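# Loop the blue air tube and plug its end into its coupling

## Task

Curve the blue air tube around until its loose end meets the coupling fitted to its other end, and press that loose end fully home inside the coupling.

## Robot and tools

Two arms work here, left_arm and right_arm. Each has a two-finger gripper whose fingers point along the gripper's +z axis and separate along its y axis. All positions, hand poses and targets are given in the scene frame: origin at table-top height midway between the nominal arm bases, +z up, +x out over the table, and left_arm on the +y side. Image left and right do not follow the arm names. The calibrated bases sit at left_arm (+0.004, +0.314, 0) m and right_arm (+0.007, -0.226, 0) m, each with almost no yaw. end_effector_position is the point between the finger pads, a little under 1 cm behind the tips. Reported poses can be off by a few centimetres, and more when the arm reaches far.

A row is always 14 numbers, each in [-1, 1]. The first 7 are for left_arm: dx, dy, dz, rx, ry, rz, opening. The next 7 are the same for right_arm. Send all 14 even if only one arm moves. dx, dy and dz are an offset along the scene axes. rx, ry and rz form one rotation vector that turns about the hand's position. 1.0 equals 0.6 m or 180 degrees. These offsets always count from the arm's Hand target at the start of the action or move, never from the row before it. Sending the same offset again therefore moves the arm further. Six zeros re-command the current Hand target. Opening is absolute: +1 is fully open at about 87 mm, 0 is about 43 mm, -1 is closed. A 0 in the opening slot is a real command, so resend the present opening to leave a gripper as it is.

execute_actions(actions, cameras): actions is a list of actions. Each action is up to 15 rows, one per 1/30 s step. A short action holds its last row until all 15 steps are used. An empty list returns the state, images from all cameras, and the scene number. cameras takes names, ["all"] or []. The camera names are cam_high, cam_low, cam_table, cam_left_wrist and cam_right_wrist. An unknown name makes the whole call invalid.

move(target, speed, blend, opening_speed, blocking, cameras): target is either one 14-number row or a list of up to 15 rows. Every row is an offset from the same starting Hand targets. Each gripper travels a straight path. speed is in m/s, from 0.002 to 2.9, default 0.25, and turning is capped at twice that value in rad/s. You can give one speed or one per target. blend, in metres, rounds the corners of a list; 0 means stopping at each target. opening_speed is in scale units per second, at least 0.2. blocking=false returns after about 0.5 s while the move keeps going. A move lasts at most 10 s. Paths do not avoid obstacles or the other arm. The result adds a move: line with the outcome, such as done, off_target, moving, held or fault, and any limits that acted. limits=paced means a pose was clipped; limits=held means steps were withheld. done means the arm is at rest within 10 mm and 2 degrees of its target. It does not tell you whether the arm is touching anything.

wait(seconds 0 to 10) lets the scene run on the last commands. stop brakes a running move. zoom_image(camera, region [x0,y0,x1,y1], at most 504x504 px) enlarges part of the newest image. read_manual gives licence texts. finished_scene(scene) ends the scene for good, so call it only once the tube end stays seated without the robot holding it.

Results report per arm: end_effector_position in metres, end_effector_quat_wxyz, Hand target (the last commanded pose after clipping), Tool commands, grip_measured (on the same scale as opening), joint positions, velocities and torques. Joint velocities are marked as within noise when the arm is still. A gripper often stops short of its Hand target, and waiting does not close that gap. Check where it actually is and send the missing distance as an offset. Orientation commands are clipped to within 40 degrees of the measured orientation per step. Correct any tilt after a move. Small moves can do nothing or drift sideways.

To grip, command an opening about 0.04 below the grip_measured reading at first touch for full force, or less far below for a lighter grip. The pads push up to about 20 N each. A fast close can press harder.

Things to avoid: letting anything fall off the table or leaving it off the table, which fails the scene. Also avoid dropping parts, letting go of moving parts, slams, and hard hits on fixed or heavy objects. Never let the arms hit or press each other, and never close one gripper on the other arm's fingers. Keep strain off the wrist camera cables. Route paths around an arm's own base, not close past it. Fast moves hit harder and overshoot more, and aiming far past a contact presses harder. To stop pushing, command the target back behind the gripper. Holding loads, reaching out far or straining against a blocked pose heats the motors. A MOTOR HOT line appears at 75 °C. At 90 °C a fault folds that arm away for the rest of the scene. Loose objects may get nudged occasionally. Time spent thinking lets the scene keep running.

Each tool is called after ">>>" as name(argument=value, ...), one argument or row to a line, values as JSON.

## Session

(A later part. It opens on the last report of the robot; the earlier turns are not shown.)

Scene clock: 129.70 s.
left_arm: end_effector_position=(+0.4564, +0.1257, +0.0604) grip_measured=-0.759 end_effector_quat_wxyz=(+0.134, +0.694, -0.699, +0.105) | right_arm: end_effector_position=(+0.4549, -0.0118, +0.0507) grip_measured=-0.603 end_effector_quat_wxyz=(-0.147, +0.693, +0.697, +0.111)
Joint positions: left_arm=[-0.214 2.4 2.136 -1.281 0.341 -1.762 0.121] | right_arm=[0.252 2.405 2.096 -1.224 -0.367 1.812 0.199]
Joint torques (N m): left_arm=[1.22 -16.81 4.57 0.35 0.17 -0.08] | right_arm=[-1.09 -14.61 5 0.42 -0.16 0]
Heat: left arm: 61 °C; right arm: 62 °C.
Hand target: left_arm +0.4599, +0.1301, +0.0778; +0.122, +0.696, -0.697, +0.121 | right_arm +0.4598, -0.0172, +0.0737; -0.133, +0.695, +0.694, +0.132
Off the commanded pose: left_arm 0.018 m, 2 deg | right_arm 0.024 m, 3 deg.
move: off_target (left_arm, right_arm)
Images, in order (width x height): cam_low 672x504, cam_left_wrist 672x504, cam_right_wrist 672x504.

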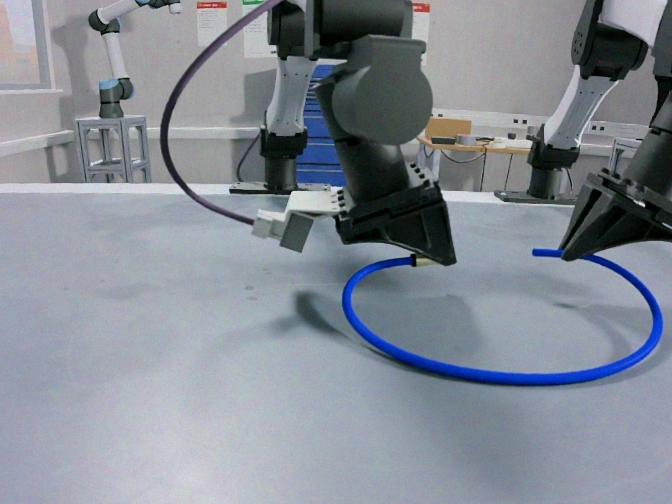

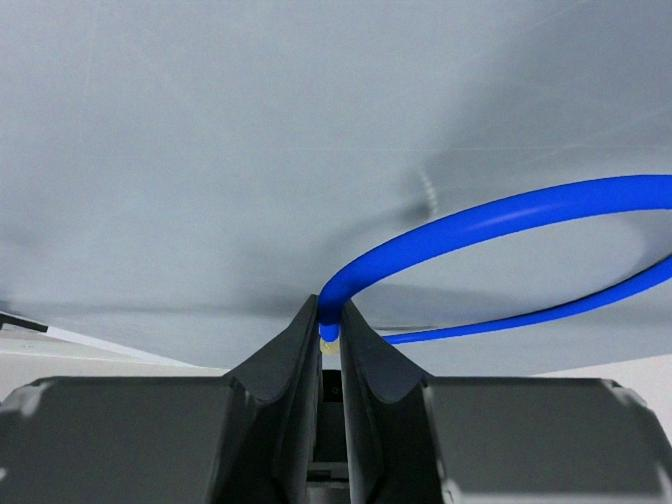

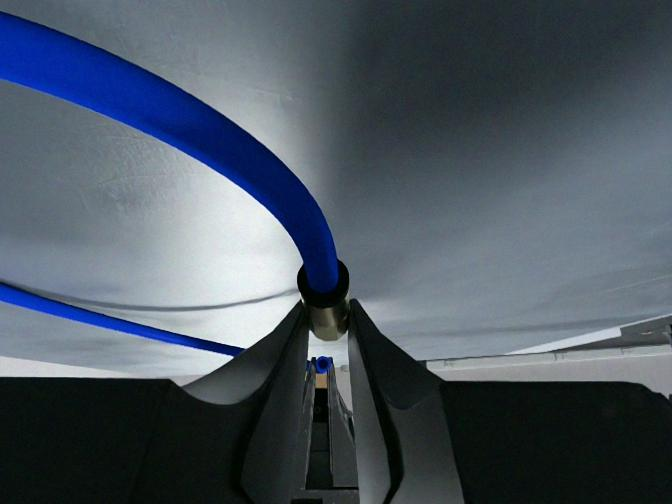

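>>> move(
  target=[
    [-0.002,-0.07,-0.012,0,0,0,-1,0,0,0,0,0,0,-0.95],
  ],
  cameras=["cam_low","cam_left_wrist","cam_right_wrist"],
  speed=0.1,
)

>>> zoom_image(
  camera="cam_low",
  region=[400, 200, 540, 300],
)

>>> zoom_image(
  camera="cam_left_wrist",
  region=[280, 270, 380, 400],
)

>>> zoom_image(
  camera="cam_right_wrist",
  region=[280, 250, 380, 390],
)

Scene clock: 140.00 s.
left_arm: end_effector_position=(+0.4497, +0.0861, +0.0610) grip_measured=-0.759 end_effector_quat_wxyz=(+0.133, +0.687, -0.706, +0.110) | right_arm: end_effector_position=(+0.4551, -0.0117, +0.0508) grip_measured=-0.603 end_effector_quat_wxyz=(-0.146, +0.693, +0.697, +0.111)
Joint positions: left_arm=[-0.297 2.4 2.136 -1.246 0.342 -1.833 0.121] | right_arm=[0.252 2.405 2.096 -1.223 -0.368 1.812 0.199]
Joint torques (N m): left_arm=[0.77 -14 6.79 0.4 0.07 -0.29] | right_arm=[-1.1 -14.6 5 0.42 -0.15 0]
Heat: left arm: 63 °C; right arm: 64 °C.
Hand target: left_arm +0.4587, +0.0881, +0.0706; +0.122, +0.696, -0.697, +0.121 | right_arm +0.4599, -0.0172, +0.0737; -0.133, +0.695, +0.694, +0.132
Off the commanded pose: left_arm 0.013 m, 2 deg | right_arm 0.024 m, 3 deg.
move: off_target (left_arm, right_arm)
Images, in order (width x height): cam_low 672x504, cam_left_wrist 672x504, cam_right_wrist 672x504.

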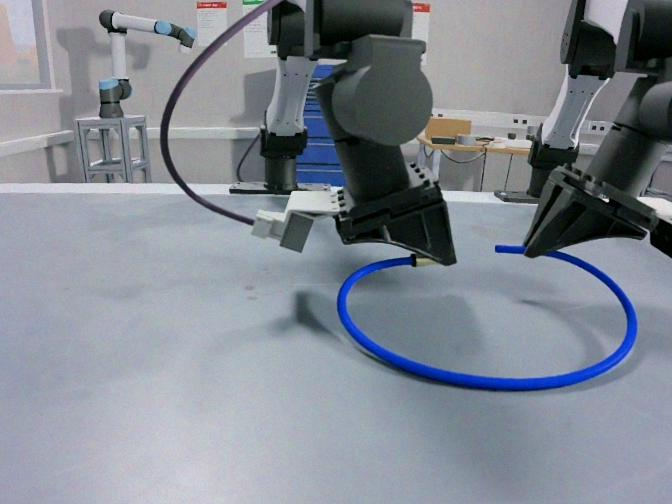

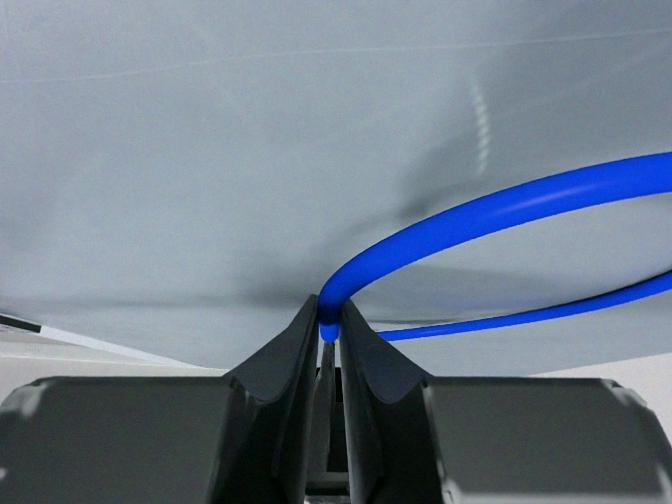

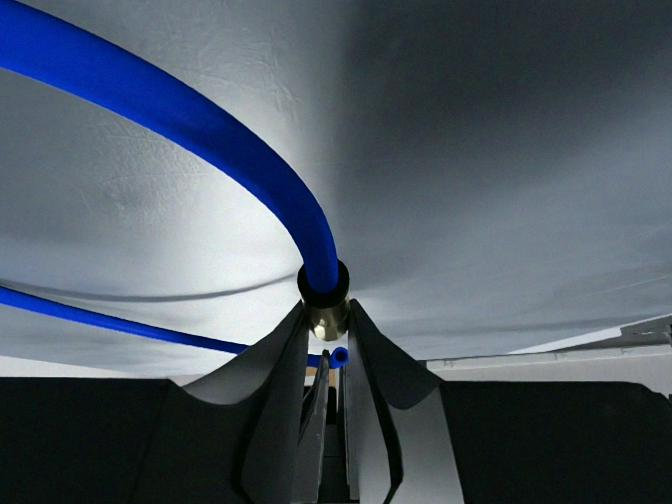

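Scaled by 3.600 from the camera's 672x504 image, which has a finer 960x720 frame.

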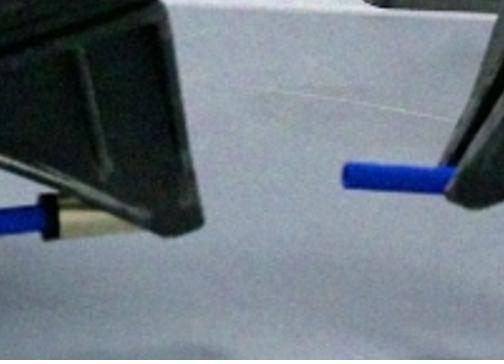

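Scaled by 3.877 from the camera's 672x504 image, which has a finer 960x720 frame.

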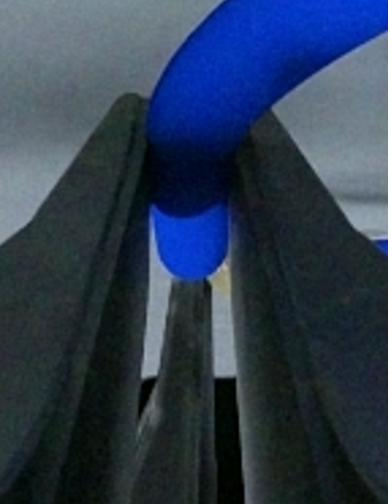

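Scaled by 3.600 from the camera's 672x504 image, which has a finer 960x720 frame.

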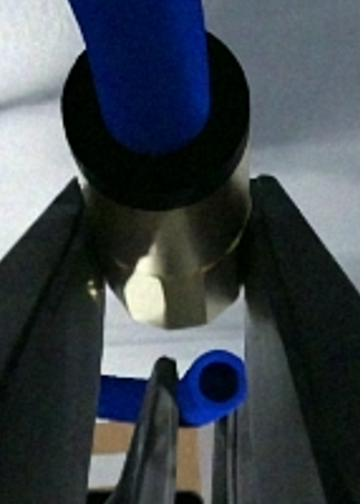

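>>> move(
  target=[
    [0.009,-0.03,-0.021,0,0,0,-1,0,0,0,0,0,0,-0.95],
  ],
  cameras=["cam_low","cam_left_wrist","cam_right_wrist"],
  speed=0.1,
)

>>> zoom_image(
  camera="cam_low",
  region=[400, 200, 540, 300],
)

>>> zoom_image(
  camera="cam_right_wrist",
  region=[280, 250, 380, 390],
)

Scene clock: 147.13 s.
left_arm: end_effector_position=(+0.4566, +0.0697, +0.0589) grip_measured=-0.759 end_effector_quat_wxyz=(+0.129, +0.688, -0.705, +0.120) | right_arm: end_effector_position=(+0.4551, -0.0117, +0.0508) grip_measured=-0.603 end_effector_quat_wxyz=(-0.146, +0.693, +0.697, +0.111)
Joint positions: left_arm=[-0.325 2.429 2.177 -1.224 0.342 -1.869 0.121] | right_arm=[0.252 2.405 2.096 -1.223 -0.368 1.812 0.199]
Joint torques (N m): left_arm=[0.42 -11.9 7.04 0.46 0.01 -0.28] | right_arm=[-1.11 -14.58 5.01 0.42 -0.14 -0.01]
Heat: left arm: 63 °C; right arm: 66 °C.
Hand target: left_arm +0.4642, +0.0701, +0.0581; +0.122, +0.697, -0.697, +0.122 | right_arm +0.4599, -0.0172, +0.0737; -0.133, +0.695, +0.694, +0.132
Off the commanded pose: left_arm 0.008 m, 2 deg | right_arm 0.024 m, 3 deg.
move: off_target (right_arm)
Images, in order (width x height): cam_low 672x504, cam_left_wrist 672x504, cam_right_wrist 672x504.

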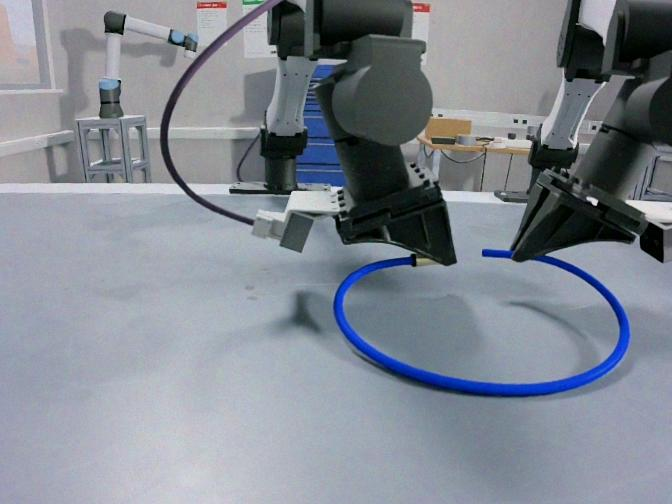

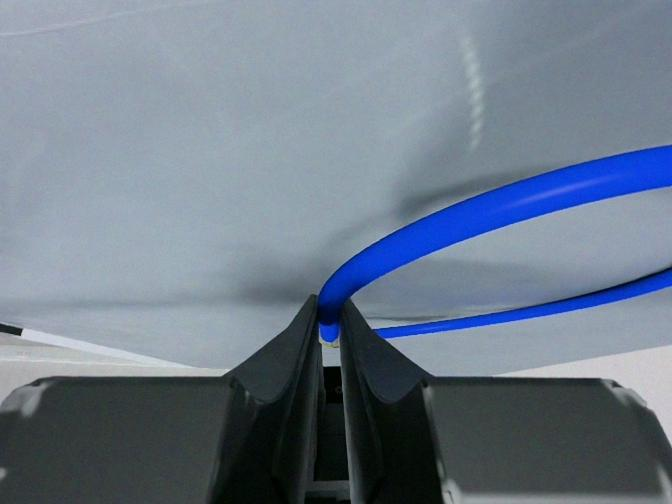

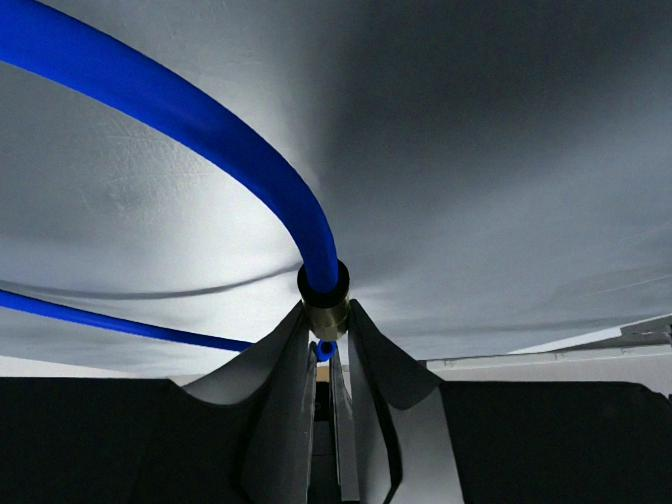

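Scaled by 3.600 from the camera's 672x504 image, which has a finer 960x720 frame.

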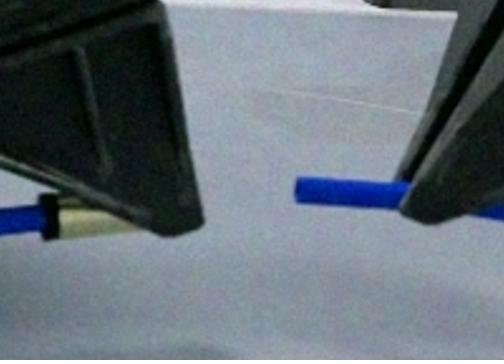

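Scaled by 3.600 from the camera's 672x504 image, which has a finer 960x720 frame.

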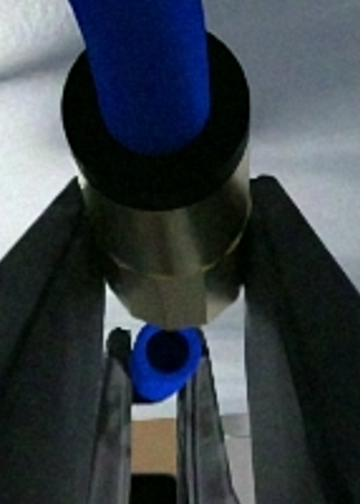

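>>> move(
  target=[
    [0.0,-0.036,-0.013,0,0,0,-1,0,0,0,0,0,0,-0.95],
  ],
  cameras=["cam_low","cam_left_wrist","cam_right_wrist"],
  speed=0.08,
)

>>> zoom_image(
  camera="cam_low",
  region=[400, 200, 540, 300],
)

>>> zoom_image(
  camera="cam_right_wrist",
  region=[280, 250, 380, 390],
)

Scene clock: 156.80 s.
left_arm: end_effector_position=(+0.4565, +0.0473, +0.0530) grip_measured=-0.759 end_effector_quat_wxyz=(+0.130, +0.687, -0.704, +0.122) | right_arm: end_effector_position=(+0.4551, -0.0117, +0.0508) grip_measured=-0.603 end_effector_quat_wxyz=(-0.146, +0.693, +0.697, +0.111)
Joint positions: left_arm=[-0.368 2.463 2.211 -1.208 0.342 -1.914 0.121] | right_arm=[0.252 2.405 2.096 -1.223 -0.368 1.812 0.199]
Joint torques (N m): left_arm=[0.44 -11.84 6.91 0.5 -0.02 -0.25] | right_arm=[-1.11 -14.57 4.98 0.42 -0.14 0]
Heat: left arm: 64 °C; right arm: 68 °C.
Hand target: left_arm +0.4640, +0.0486, +0.0501; +0.122, +0.697, -0.697, +0.121 | right_arm +0.4599, -0.0172, +0.0737; -0.133, +0.695, +0.694, +0.132
Off the commanded pose: left_arm 0.008 m, 2 deg | right_arm 0.024 m, 3 deg.
move: off_target (right_arm)
Images, in order (width x height): cam_low 672x504, cam_left_wrist 672x504, cam_right_wrist 672x504.

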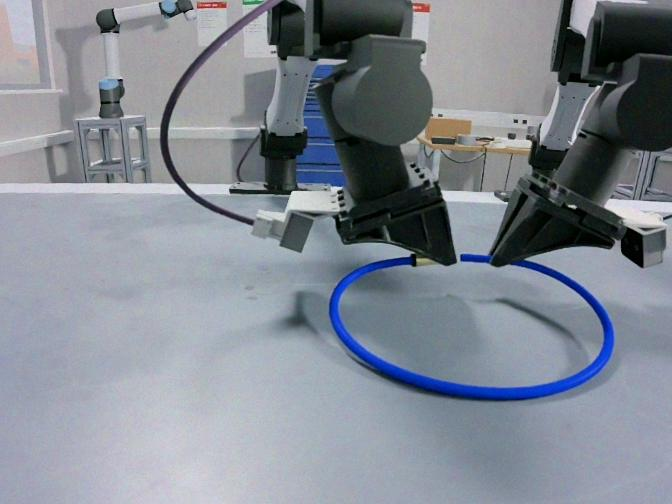

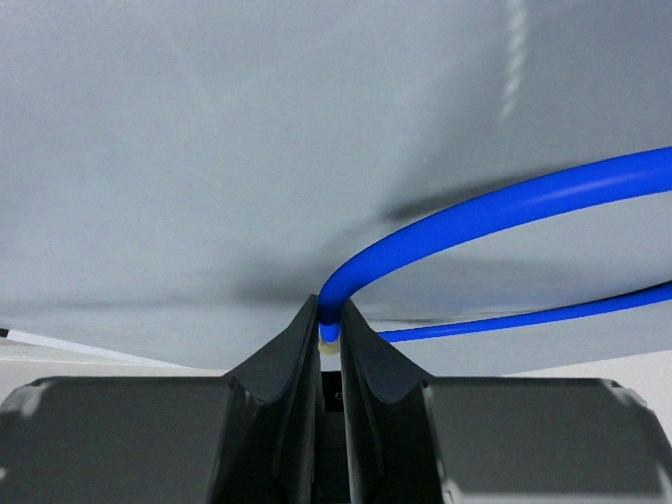

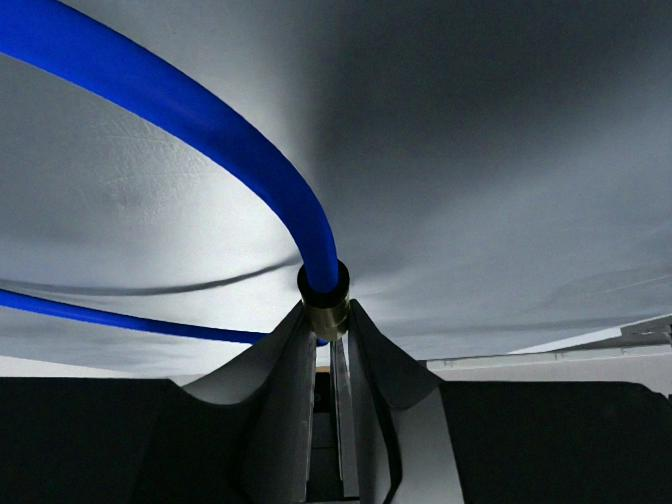

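Scaled by 3.600 from the camera's 672x504 image, which has a finer 960x720 frame.

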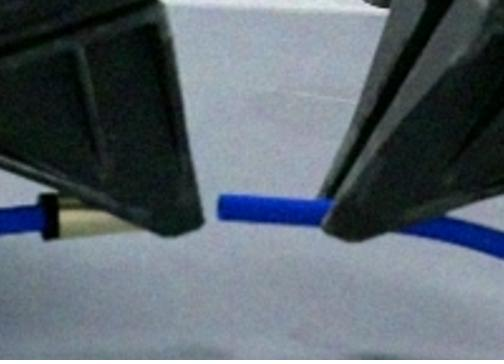

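Scaled by 3.600 from the camera's 672x504 image, which has a finer 960x720 frame.

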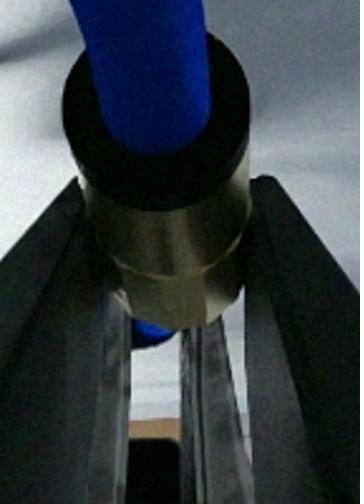

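>>> move(
  target=[
    [-0.003,-0.018,-0.006,0,0,0,-1,0,0,0,0,0,0,-0.95],
  ],
  cameras=["cam_low","cam_left_wrist","cam_right_wrist"],
  speed=0.08,
)

>>> zoom_image(
  camera="cam_low",
  region=[400, 200, 540, 300],
)

>>> zoom_image(
  camera="cam_right_wrist",
  region=[280, 250, 380, 390],
)

>>> zoom_image(
  camera="cam_left_wrist",
  region=[280, 270, 380, 400],
)

Scene clock: 163.63 s.
left_arm: end_effector_position=(+0.4543, +0.0376, +0.0487) grip_measured=-0.759 end_effector_quat_wxyz=(+0.132, +0.688, -0.703, +0.120) | right_arm: end_effector_position=(+0.4551, -0.0117, +0.0508) grip_measured=-0.603 end_effector_quat_wxyz=(-0.146, +0.693, +0.697, +0.111)
Joint positions: left_arm=[-0.388 2.473 2.211 -1.195 0.341 -1.937 0.121] | right_arm=[0.252 2.405 2.096 -1.223 -0.368 1.812 0.199]
Joint torques (N m): left_arm=[0.18 -11.93 7.28 0.51 -0.06 -0.28] | right_arm=[-1.07 -14.64 4.96 0.43 -0.15 0]
Heat: left arm: 64 °C; right arm: 70 °C.
Hand target: left_arm +0.4624, +0.0378, +0.0466; +0.122, +0.697, -0.696, +0.121 | right_arm +0.4599, -0.0172, +0.0737; -0.133, +0.695, +0.694, +0.132
Off the commanded pose: left_arm 0.008 m, 2 deg | right_arm 0.024 m, 3 deg.
move: off_target (right_arm)
Images, in order (width x height): cam_low 672x504, cam_left_wrist 672x504, cam_right_wrist 672x504.

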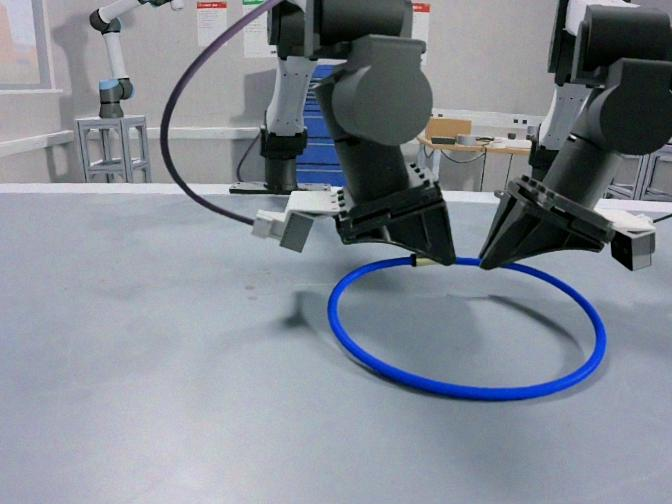

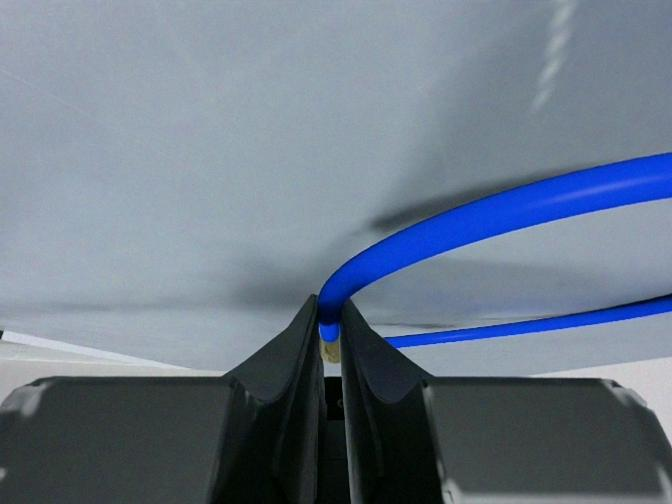

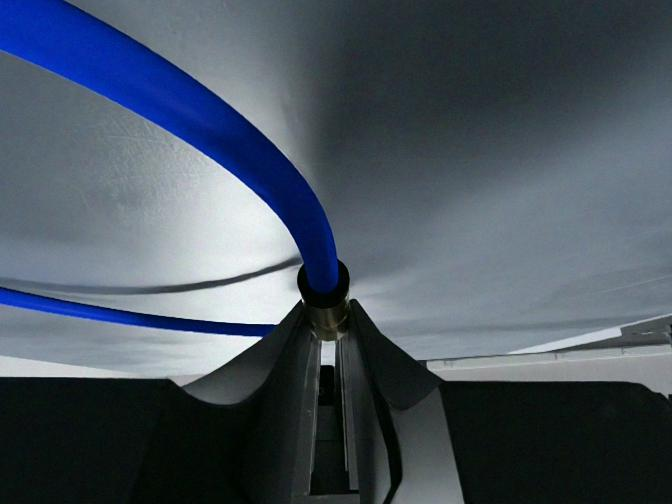

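Scaled by 3.600 from the camera's 672x504 image, which has a finer 960x720 frame.

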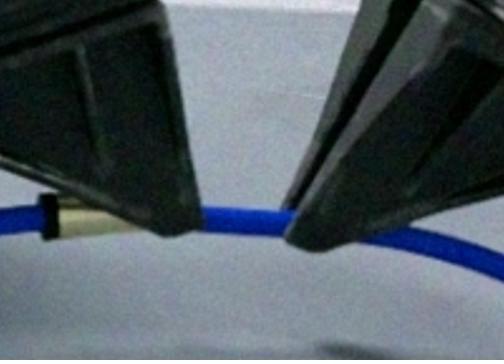

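Scaled by 3.600 from the camera's 672x504 image, which has a finer 960x720 frame.

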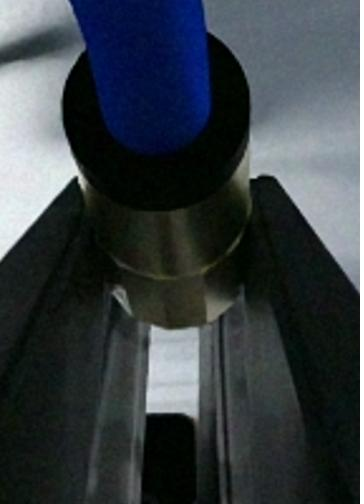

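Scaled by 3.877 from the camera's 672x504 image, which has a finer 960x720 frame.

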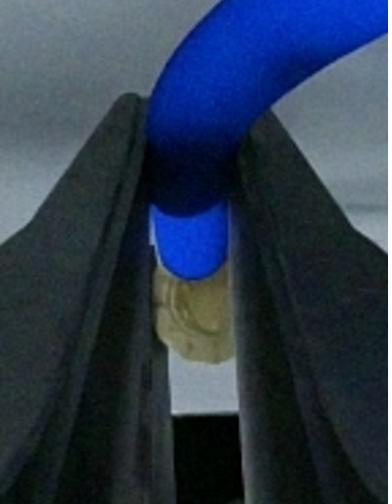

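>>> move(
  target=[
    [0.001,-0.03,0.001,0,0,0,-1,0,0,0,0,0,0,-0.95],
  ],
  cameras=["cam_low","cam_left_wrist","cam_right_wrist"],
  speed=0.06,
)

>>> zoom_image(
  camera="cam_low",
  region=[400, 200, 540, 300],
)

>>> zoom_image(
  camera="cam_left_wrist",
  region=[280, 270, 380, 400],
)

Scene clock: 170.57 s.
left_arm: end_effector_position=(+0.4606, +0.0252, +0.0496) grip_measured=-0.759 end_effector_quat_wxyz=(+0.122, +0.691, -0.702, +0.123) | right_arm: end_effector_position=(+0.4581, -0.0180, +0.0501) grip_measured=-0.603 end_effector_quat_wxyz=(-0.142, +0.697, +0.694, +0.111)
Joint positions: left_arm=[-0.412 2.512 2.291 -1.214 0.321 -1.97 0.121] | right_arm=[0.24 2.405 2.096 -1.222 -0.36 1.812 0.199]
Joint torques (N m): left_arm=[-0.7 -11.97 7.13 0.47 0.07 -0.31] | right_arm=[0.08 -14.56 5 0.41 -0.21 0]
Heat: left arm: 62 °C; right arm: 71 °C.
Hand target: left_arm +0.4629, +0.0197, +0.0472; +0.122, +0.697, -0.697, +0.121 | right_arm +0.4598, -0.0171, +0.0737; -0.133, +0.695, +0.694, +0.132
Off the commanded pose: left_arm 0.006 m, 1 deg | right_arm 0.024 m, 3 deg.
move: off_target (right_arm)
Images, in order (width x height): cam_low 672x504, cam_left_wrist 672x504, cam_right_wrist 672x504.

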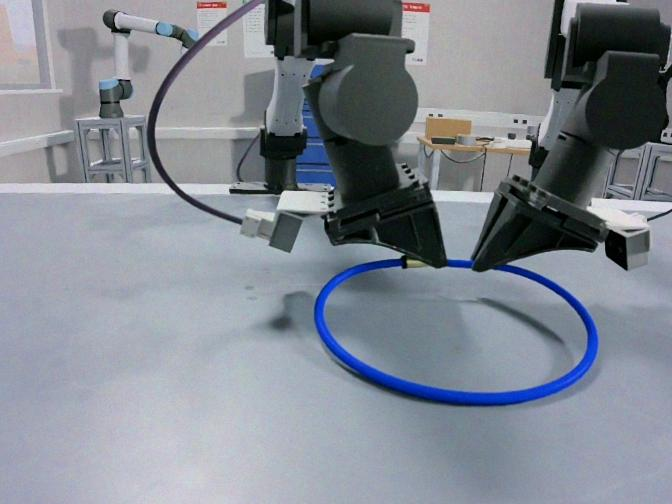

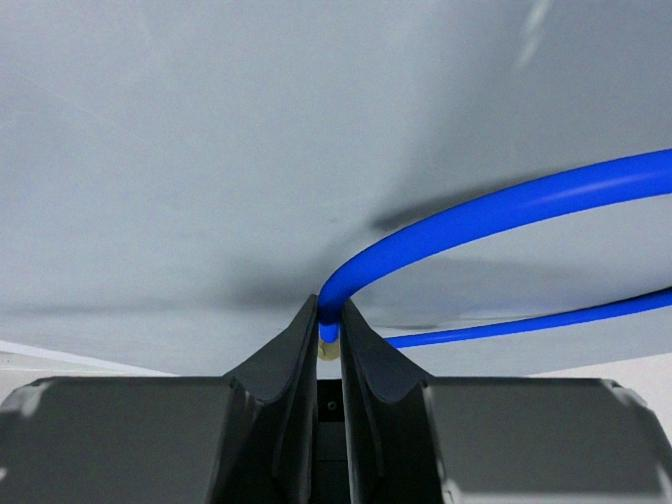

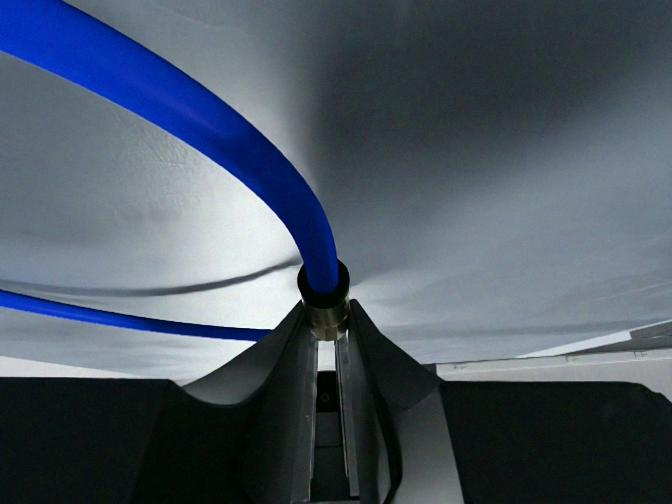

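Scaled by 3.600 from the camera's 672x504 image, which has a finer 960x720 frame.

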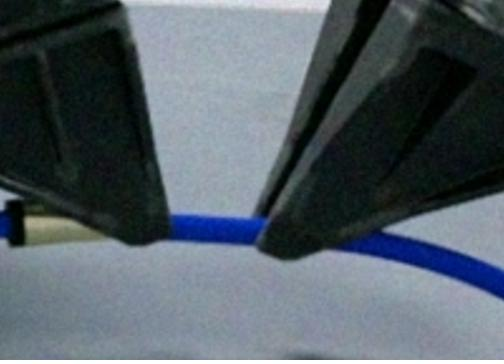

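Scaled by 3.877 from the camera's 672x504 image, which has a finer 960x720 frame.

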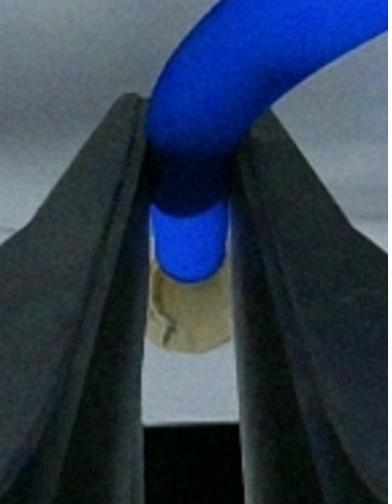

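>>> zoom_image(
  camera="cam_right_wrist",
  region=[290, 280, 370, 380],
)

>>> zoom_image(
  camera="cam_left_wrist",
  region=[300, 300, 360, 370],
)

>>> zoom_image(
  camera="cam_low",
  region=[395, 240, 495, 290],
)

Scaled by 5.040 from the camera's 672x504 image, which has a finer 960x720 frame.

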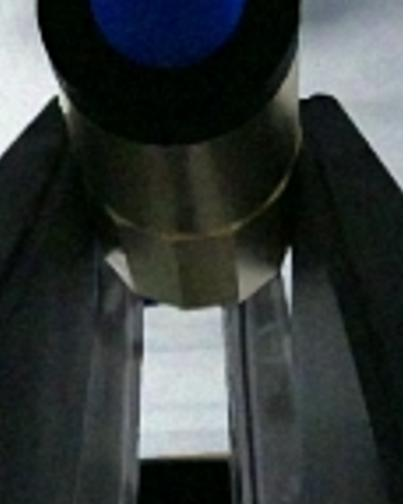

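Scaled by 7.200 from the camera's 672x504 image, which has a finer 960x720 frame.

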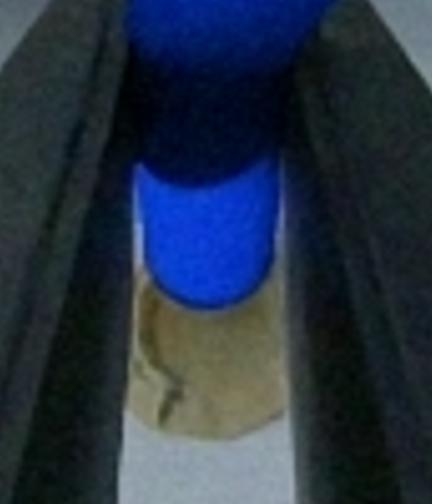

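Scaled by 5.040 from the camera's 672x504 image, which has a finer 960x720 frame.

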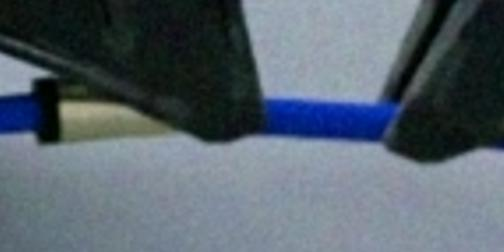

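>>> move(
  target=[
    [-0.003,0.02,0.004,0,0,0,-1,0,0,0,-0.025,0,0,-0.95],
  ],
  cameras=["cam_low","cam_left_wrist"],
  speed=0.1,
)

>>> zoom_image(
  camera="cam_left_wrist",
  region=[300, 300, 360, 370],
)

>>> zoom_image(
  camera="cam_low",
  region=[395, 230, 495, 290],
)

Scene clock: 193.13 s.
left_arm: end_effector_position=(+0.4578, +0.0277, +0.0436) grip_measured=-0.759 end_effector_quat_wxyz=(+0.125, +0.693, -0.700, +0.115) | right_arm: end_effector_position=(+0.4526, -0.0163, +0.0516) grip_measured=-0.603 end_effector_quat_wxyz=(-0.127, +0.694, +0.703, +0.091)
Joint positions: left_arm=[-0.41 2.512 2.27 -1.21 0.321 -1.971 0.121] | right_arm=[0.261 2.405 2.122 -1.262 -0.312 1.812 0.199]
Joint torques (N m): left_arm=[1.14 -15.06 4.64 0.49 0.12 -0.03] | right_arm=[0.39 -13.29 8.06 0.25 0.09 0.23]
Heat: left arm: 59 °C; right arm: 75 °C. Fold the right arm in close to its base, or ease its load, before you think long.
Hand target: left_arm +0.4611, +0.0317, +0.0496; +0.122, +0.697, -0.697, +0.121 | right_arm +0.4599, -0.0172, +0.0737; -0.106, +0.699, +0.699, +0.105
Off the commanded pose: left_arm 0.008 m, 1 deg | right_arm 0.023 m, 3 deg.
MOTOR HOT: joint 2 (shoulder) of the right arm reports 75 °C; the controller's stop level is 90 °C. To cool a motor, set the load down, stop pushing, or move to a pose that needs little force.
move: off_target (right_arm)
Images, in order (width x height): cam_low 672x504, cam_left_wrist 672x504.

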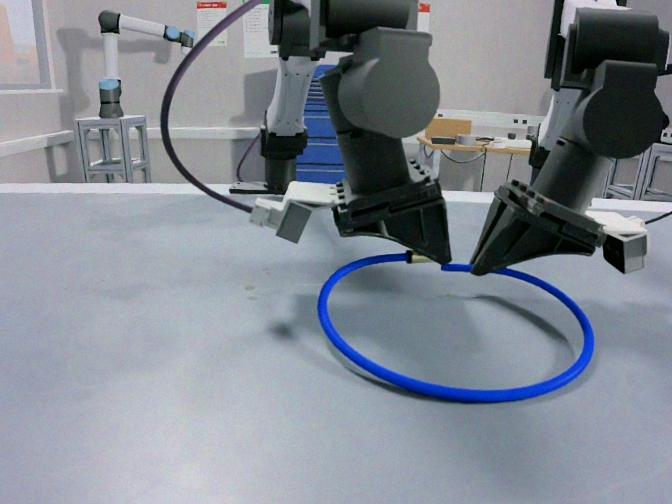

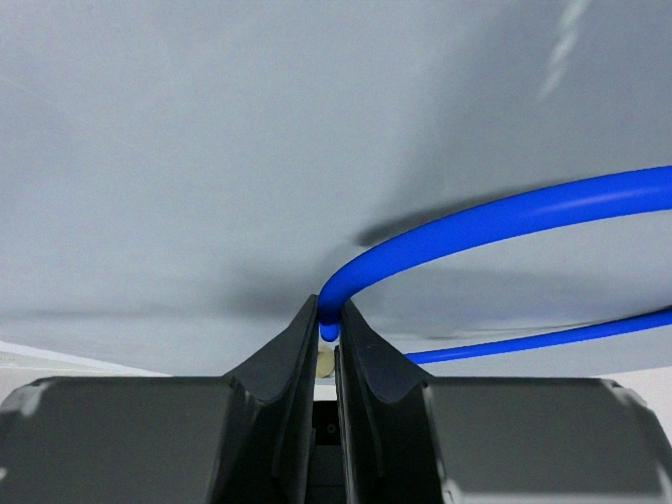

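Scaled by 7.200 from the camera's 672x504 image, which has a finer 960x720 frame.

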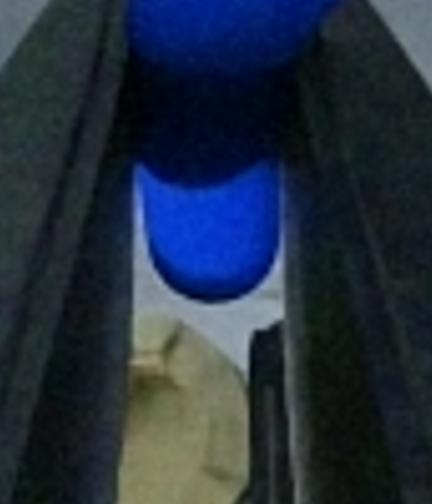

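Scaled by 5.040 from the camera's 672x504 image, which has a finer 960x720 frame.

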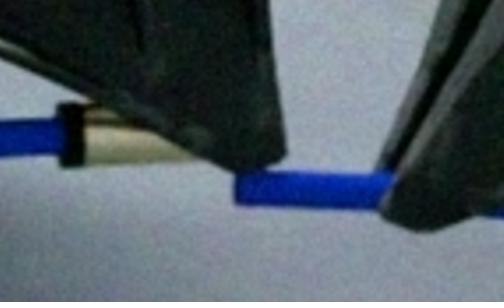

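Back off in y, raise left, lower right command.

>>> move(
  target=[0,0.02,0.025,0,0,0,-1,0.0,0,-0.02,0,0,0,-0.95],
  speed=0.1,
  cameras=["cam_low","cam_left_wrist","cam_right_wrist"],
)

>>> zoom_image(
  camera="cam_low",
  region=[395, 230, 495, 290],
)

>>> zoom_image(
  camera="cam_left_wrist",
  region=[270, 230, 410, 390],
)

Scene clock: 217.40 s.
left_arm: end_effector_position=(+0.4583, +0.0409, +0.0426) grip_measured=-0.759 end_effector_quat_wxyz=(+0.128, +0.696, -0.698, +0.106) | right_arm: end_effector_position=(+0.4574, -0.0151, +0.0520) grip_measured=-0.603 end_effector_quat_wxyz=(-0.121, +0.693, +0.704, +0.100)
Joint positions: left_arm=[-0.385 2.512 2.27 -1.236 0.321 -1.949 0.121] | right_arm=[0.261 2.405 2.122 -1.24 -0.312 1.812 0.199]
Joint torques (N m): left_arm=[0.98 -17.29 5.89 0.31 0.15 0] | right_arm=[0.38 -12.97 4.75 0.48 0.09 0.21]
Heat: left arm: 64 °C; right arm: 75 °C. Fold the right arm in close to its base, or ease its load, before you think long.
Hand target: left_arm +0.4611, +0.0437, +0.0646; +0.122, +0.697, -0.697, +0.121 | right_arm +0.4598, -0.0172, +0.0617; -0.106, +0.699, +0.699, +0.105
Off the commanded pose: left_arm 0.022 m, 2 deg | right_arm 0.010 m, 2 deg.
MOTOR HOT: still on. Joint 2 (shoulder) of the right arm reports 75 °C.
move: off_target (left_arm)
Images, in order (width x height): cam_low 672x504, cam_left_wrist 672x504, cam_right_wrist 672x504.

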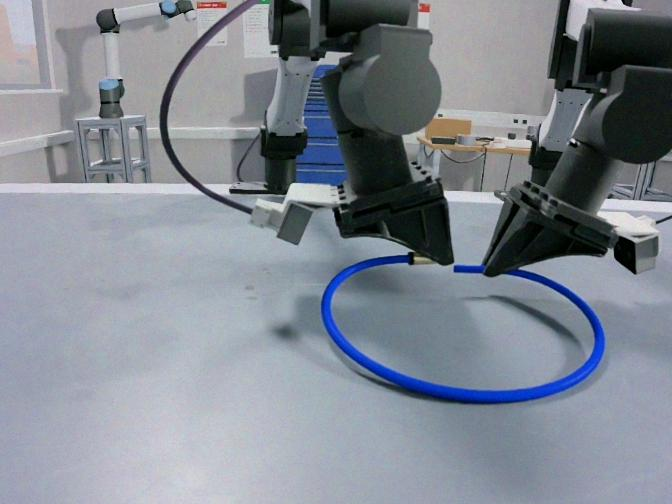

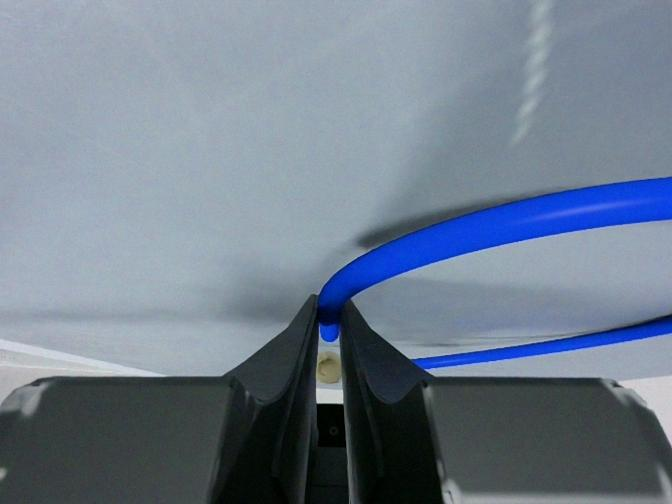

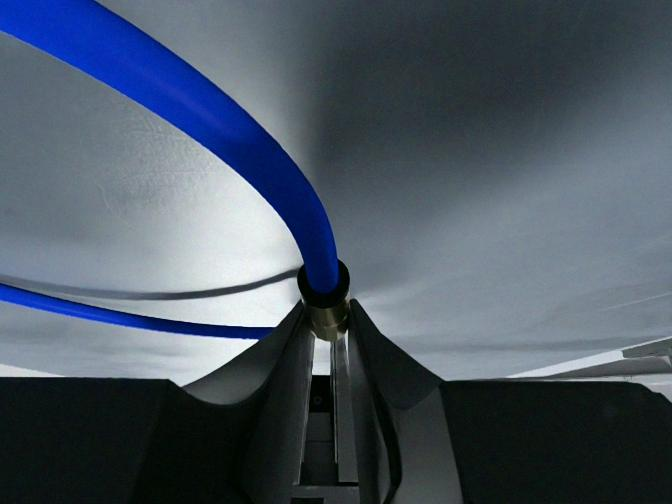

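Scaled by 5.040 from the camera's 672x504 image, which has a finer 960x720 frame.

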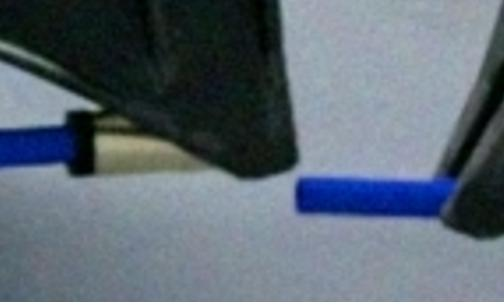

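Scaled by 3.150 from the camera's 672x504 image, which has a finer 960x720 frame.

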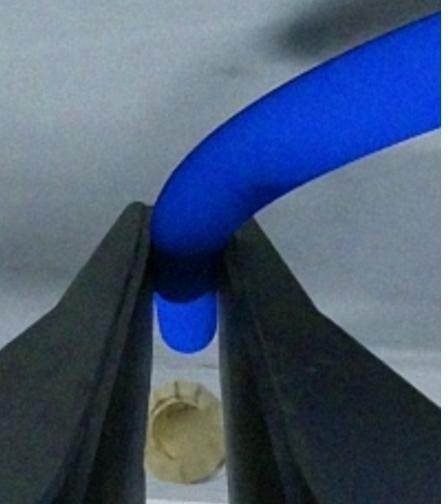

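>>> move(
  target=[0,0,0.022,0,0,0,-1,0.0,0,0,0,0,0,-0.95],
  speed=0.1,
  cameras=["cam_low","cam_left_wrist"],
)

>>> zoom_image(
  camera="cam_low",
  region=[395, 230, 495, 290],
)

>>> zoom_image(
  camera="cam_left_wrist",
  region=[270, 230, 410, 390],
)

Scene clock: 224.30 s.
left_arm: end_effector_position=(+0.4567, +0.0415, +0.0550) grip_measured=-0.759 end_effector_quat_wxyz=(+0.129, +0.696, -0.698, +0.104) | right_arm: end_effector_position=(+0.4577, -0.0150, +0.0520) grip_measured=-0.603 end_effector_quat_wxyz=(-0.121, +0.693, +0.704, +0.100)
Joint positions: left_arm=[-0.385 2.512 2.32 -1.292 0.321 -1.949 0.121] | right_arm=[0.261 2.405 2.122 -1.239 -0.312 1.812 0.199]
Joint torques (N m): left_arm=[1.03 -16.66 6.76 0.26 0.15 -0.02] | right_arm=[0.38 -12.93 4.72 0.46 0.09 0.21]
Heat: left arm: 66 °C; right arm: 75 °C. Fold the right arm in close to its base, or ease its load, before you think long.
Hand target: left_arm +0.4610, +0.0437, +0.0777; +0.122, +0.696, -0.697, +0.121 | right_arm +0.4599, -0.0172, +0.0617; -0.106, +0.699, +0.699, +0.105
Off the commanded pose: left_arm 0.023 m, 2 deg | right_arm 0.010 m, 2 deg.
MOTOR HOT: still on. Joint 2 (shoulder) of the right arm reports 75 °C.
move: off_target (left_arm)
Images, in order (width x height): cam_low 672x504, cam_left_wrist 672x504.

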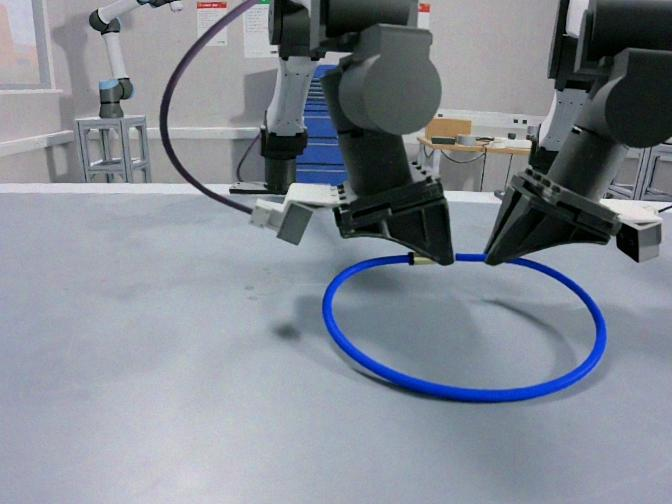

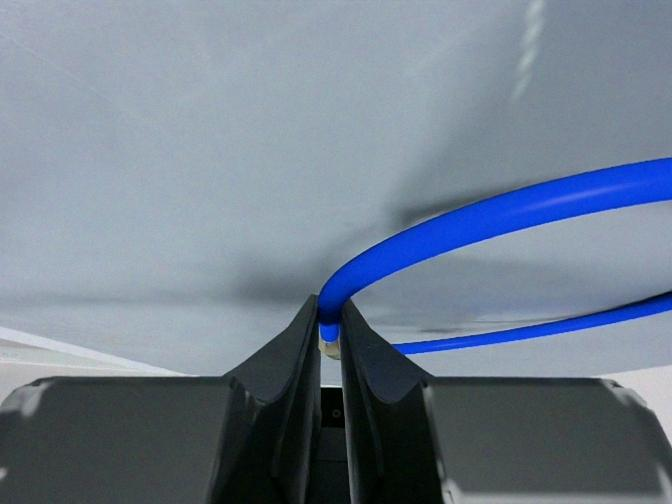

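Scaled by 5.040 from the camera's 672x504 image, which has a finer 960x720 frame.

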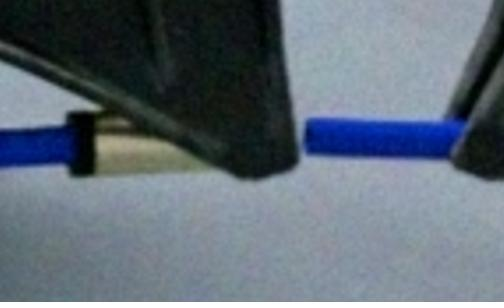

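Scaled by 3.150 from the camera's 672x504 image, which has a finer 960x720 frame.

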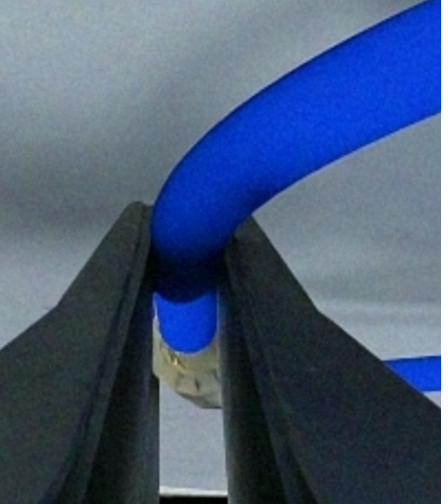

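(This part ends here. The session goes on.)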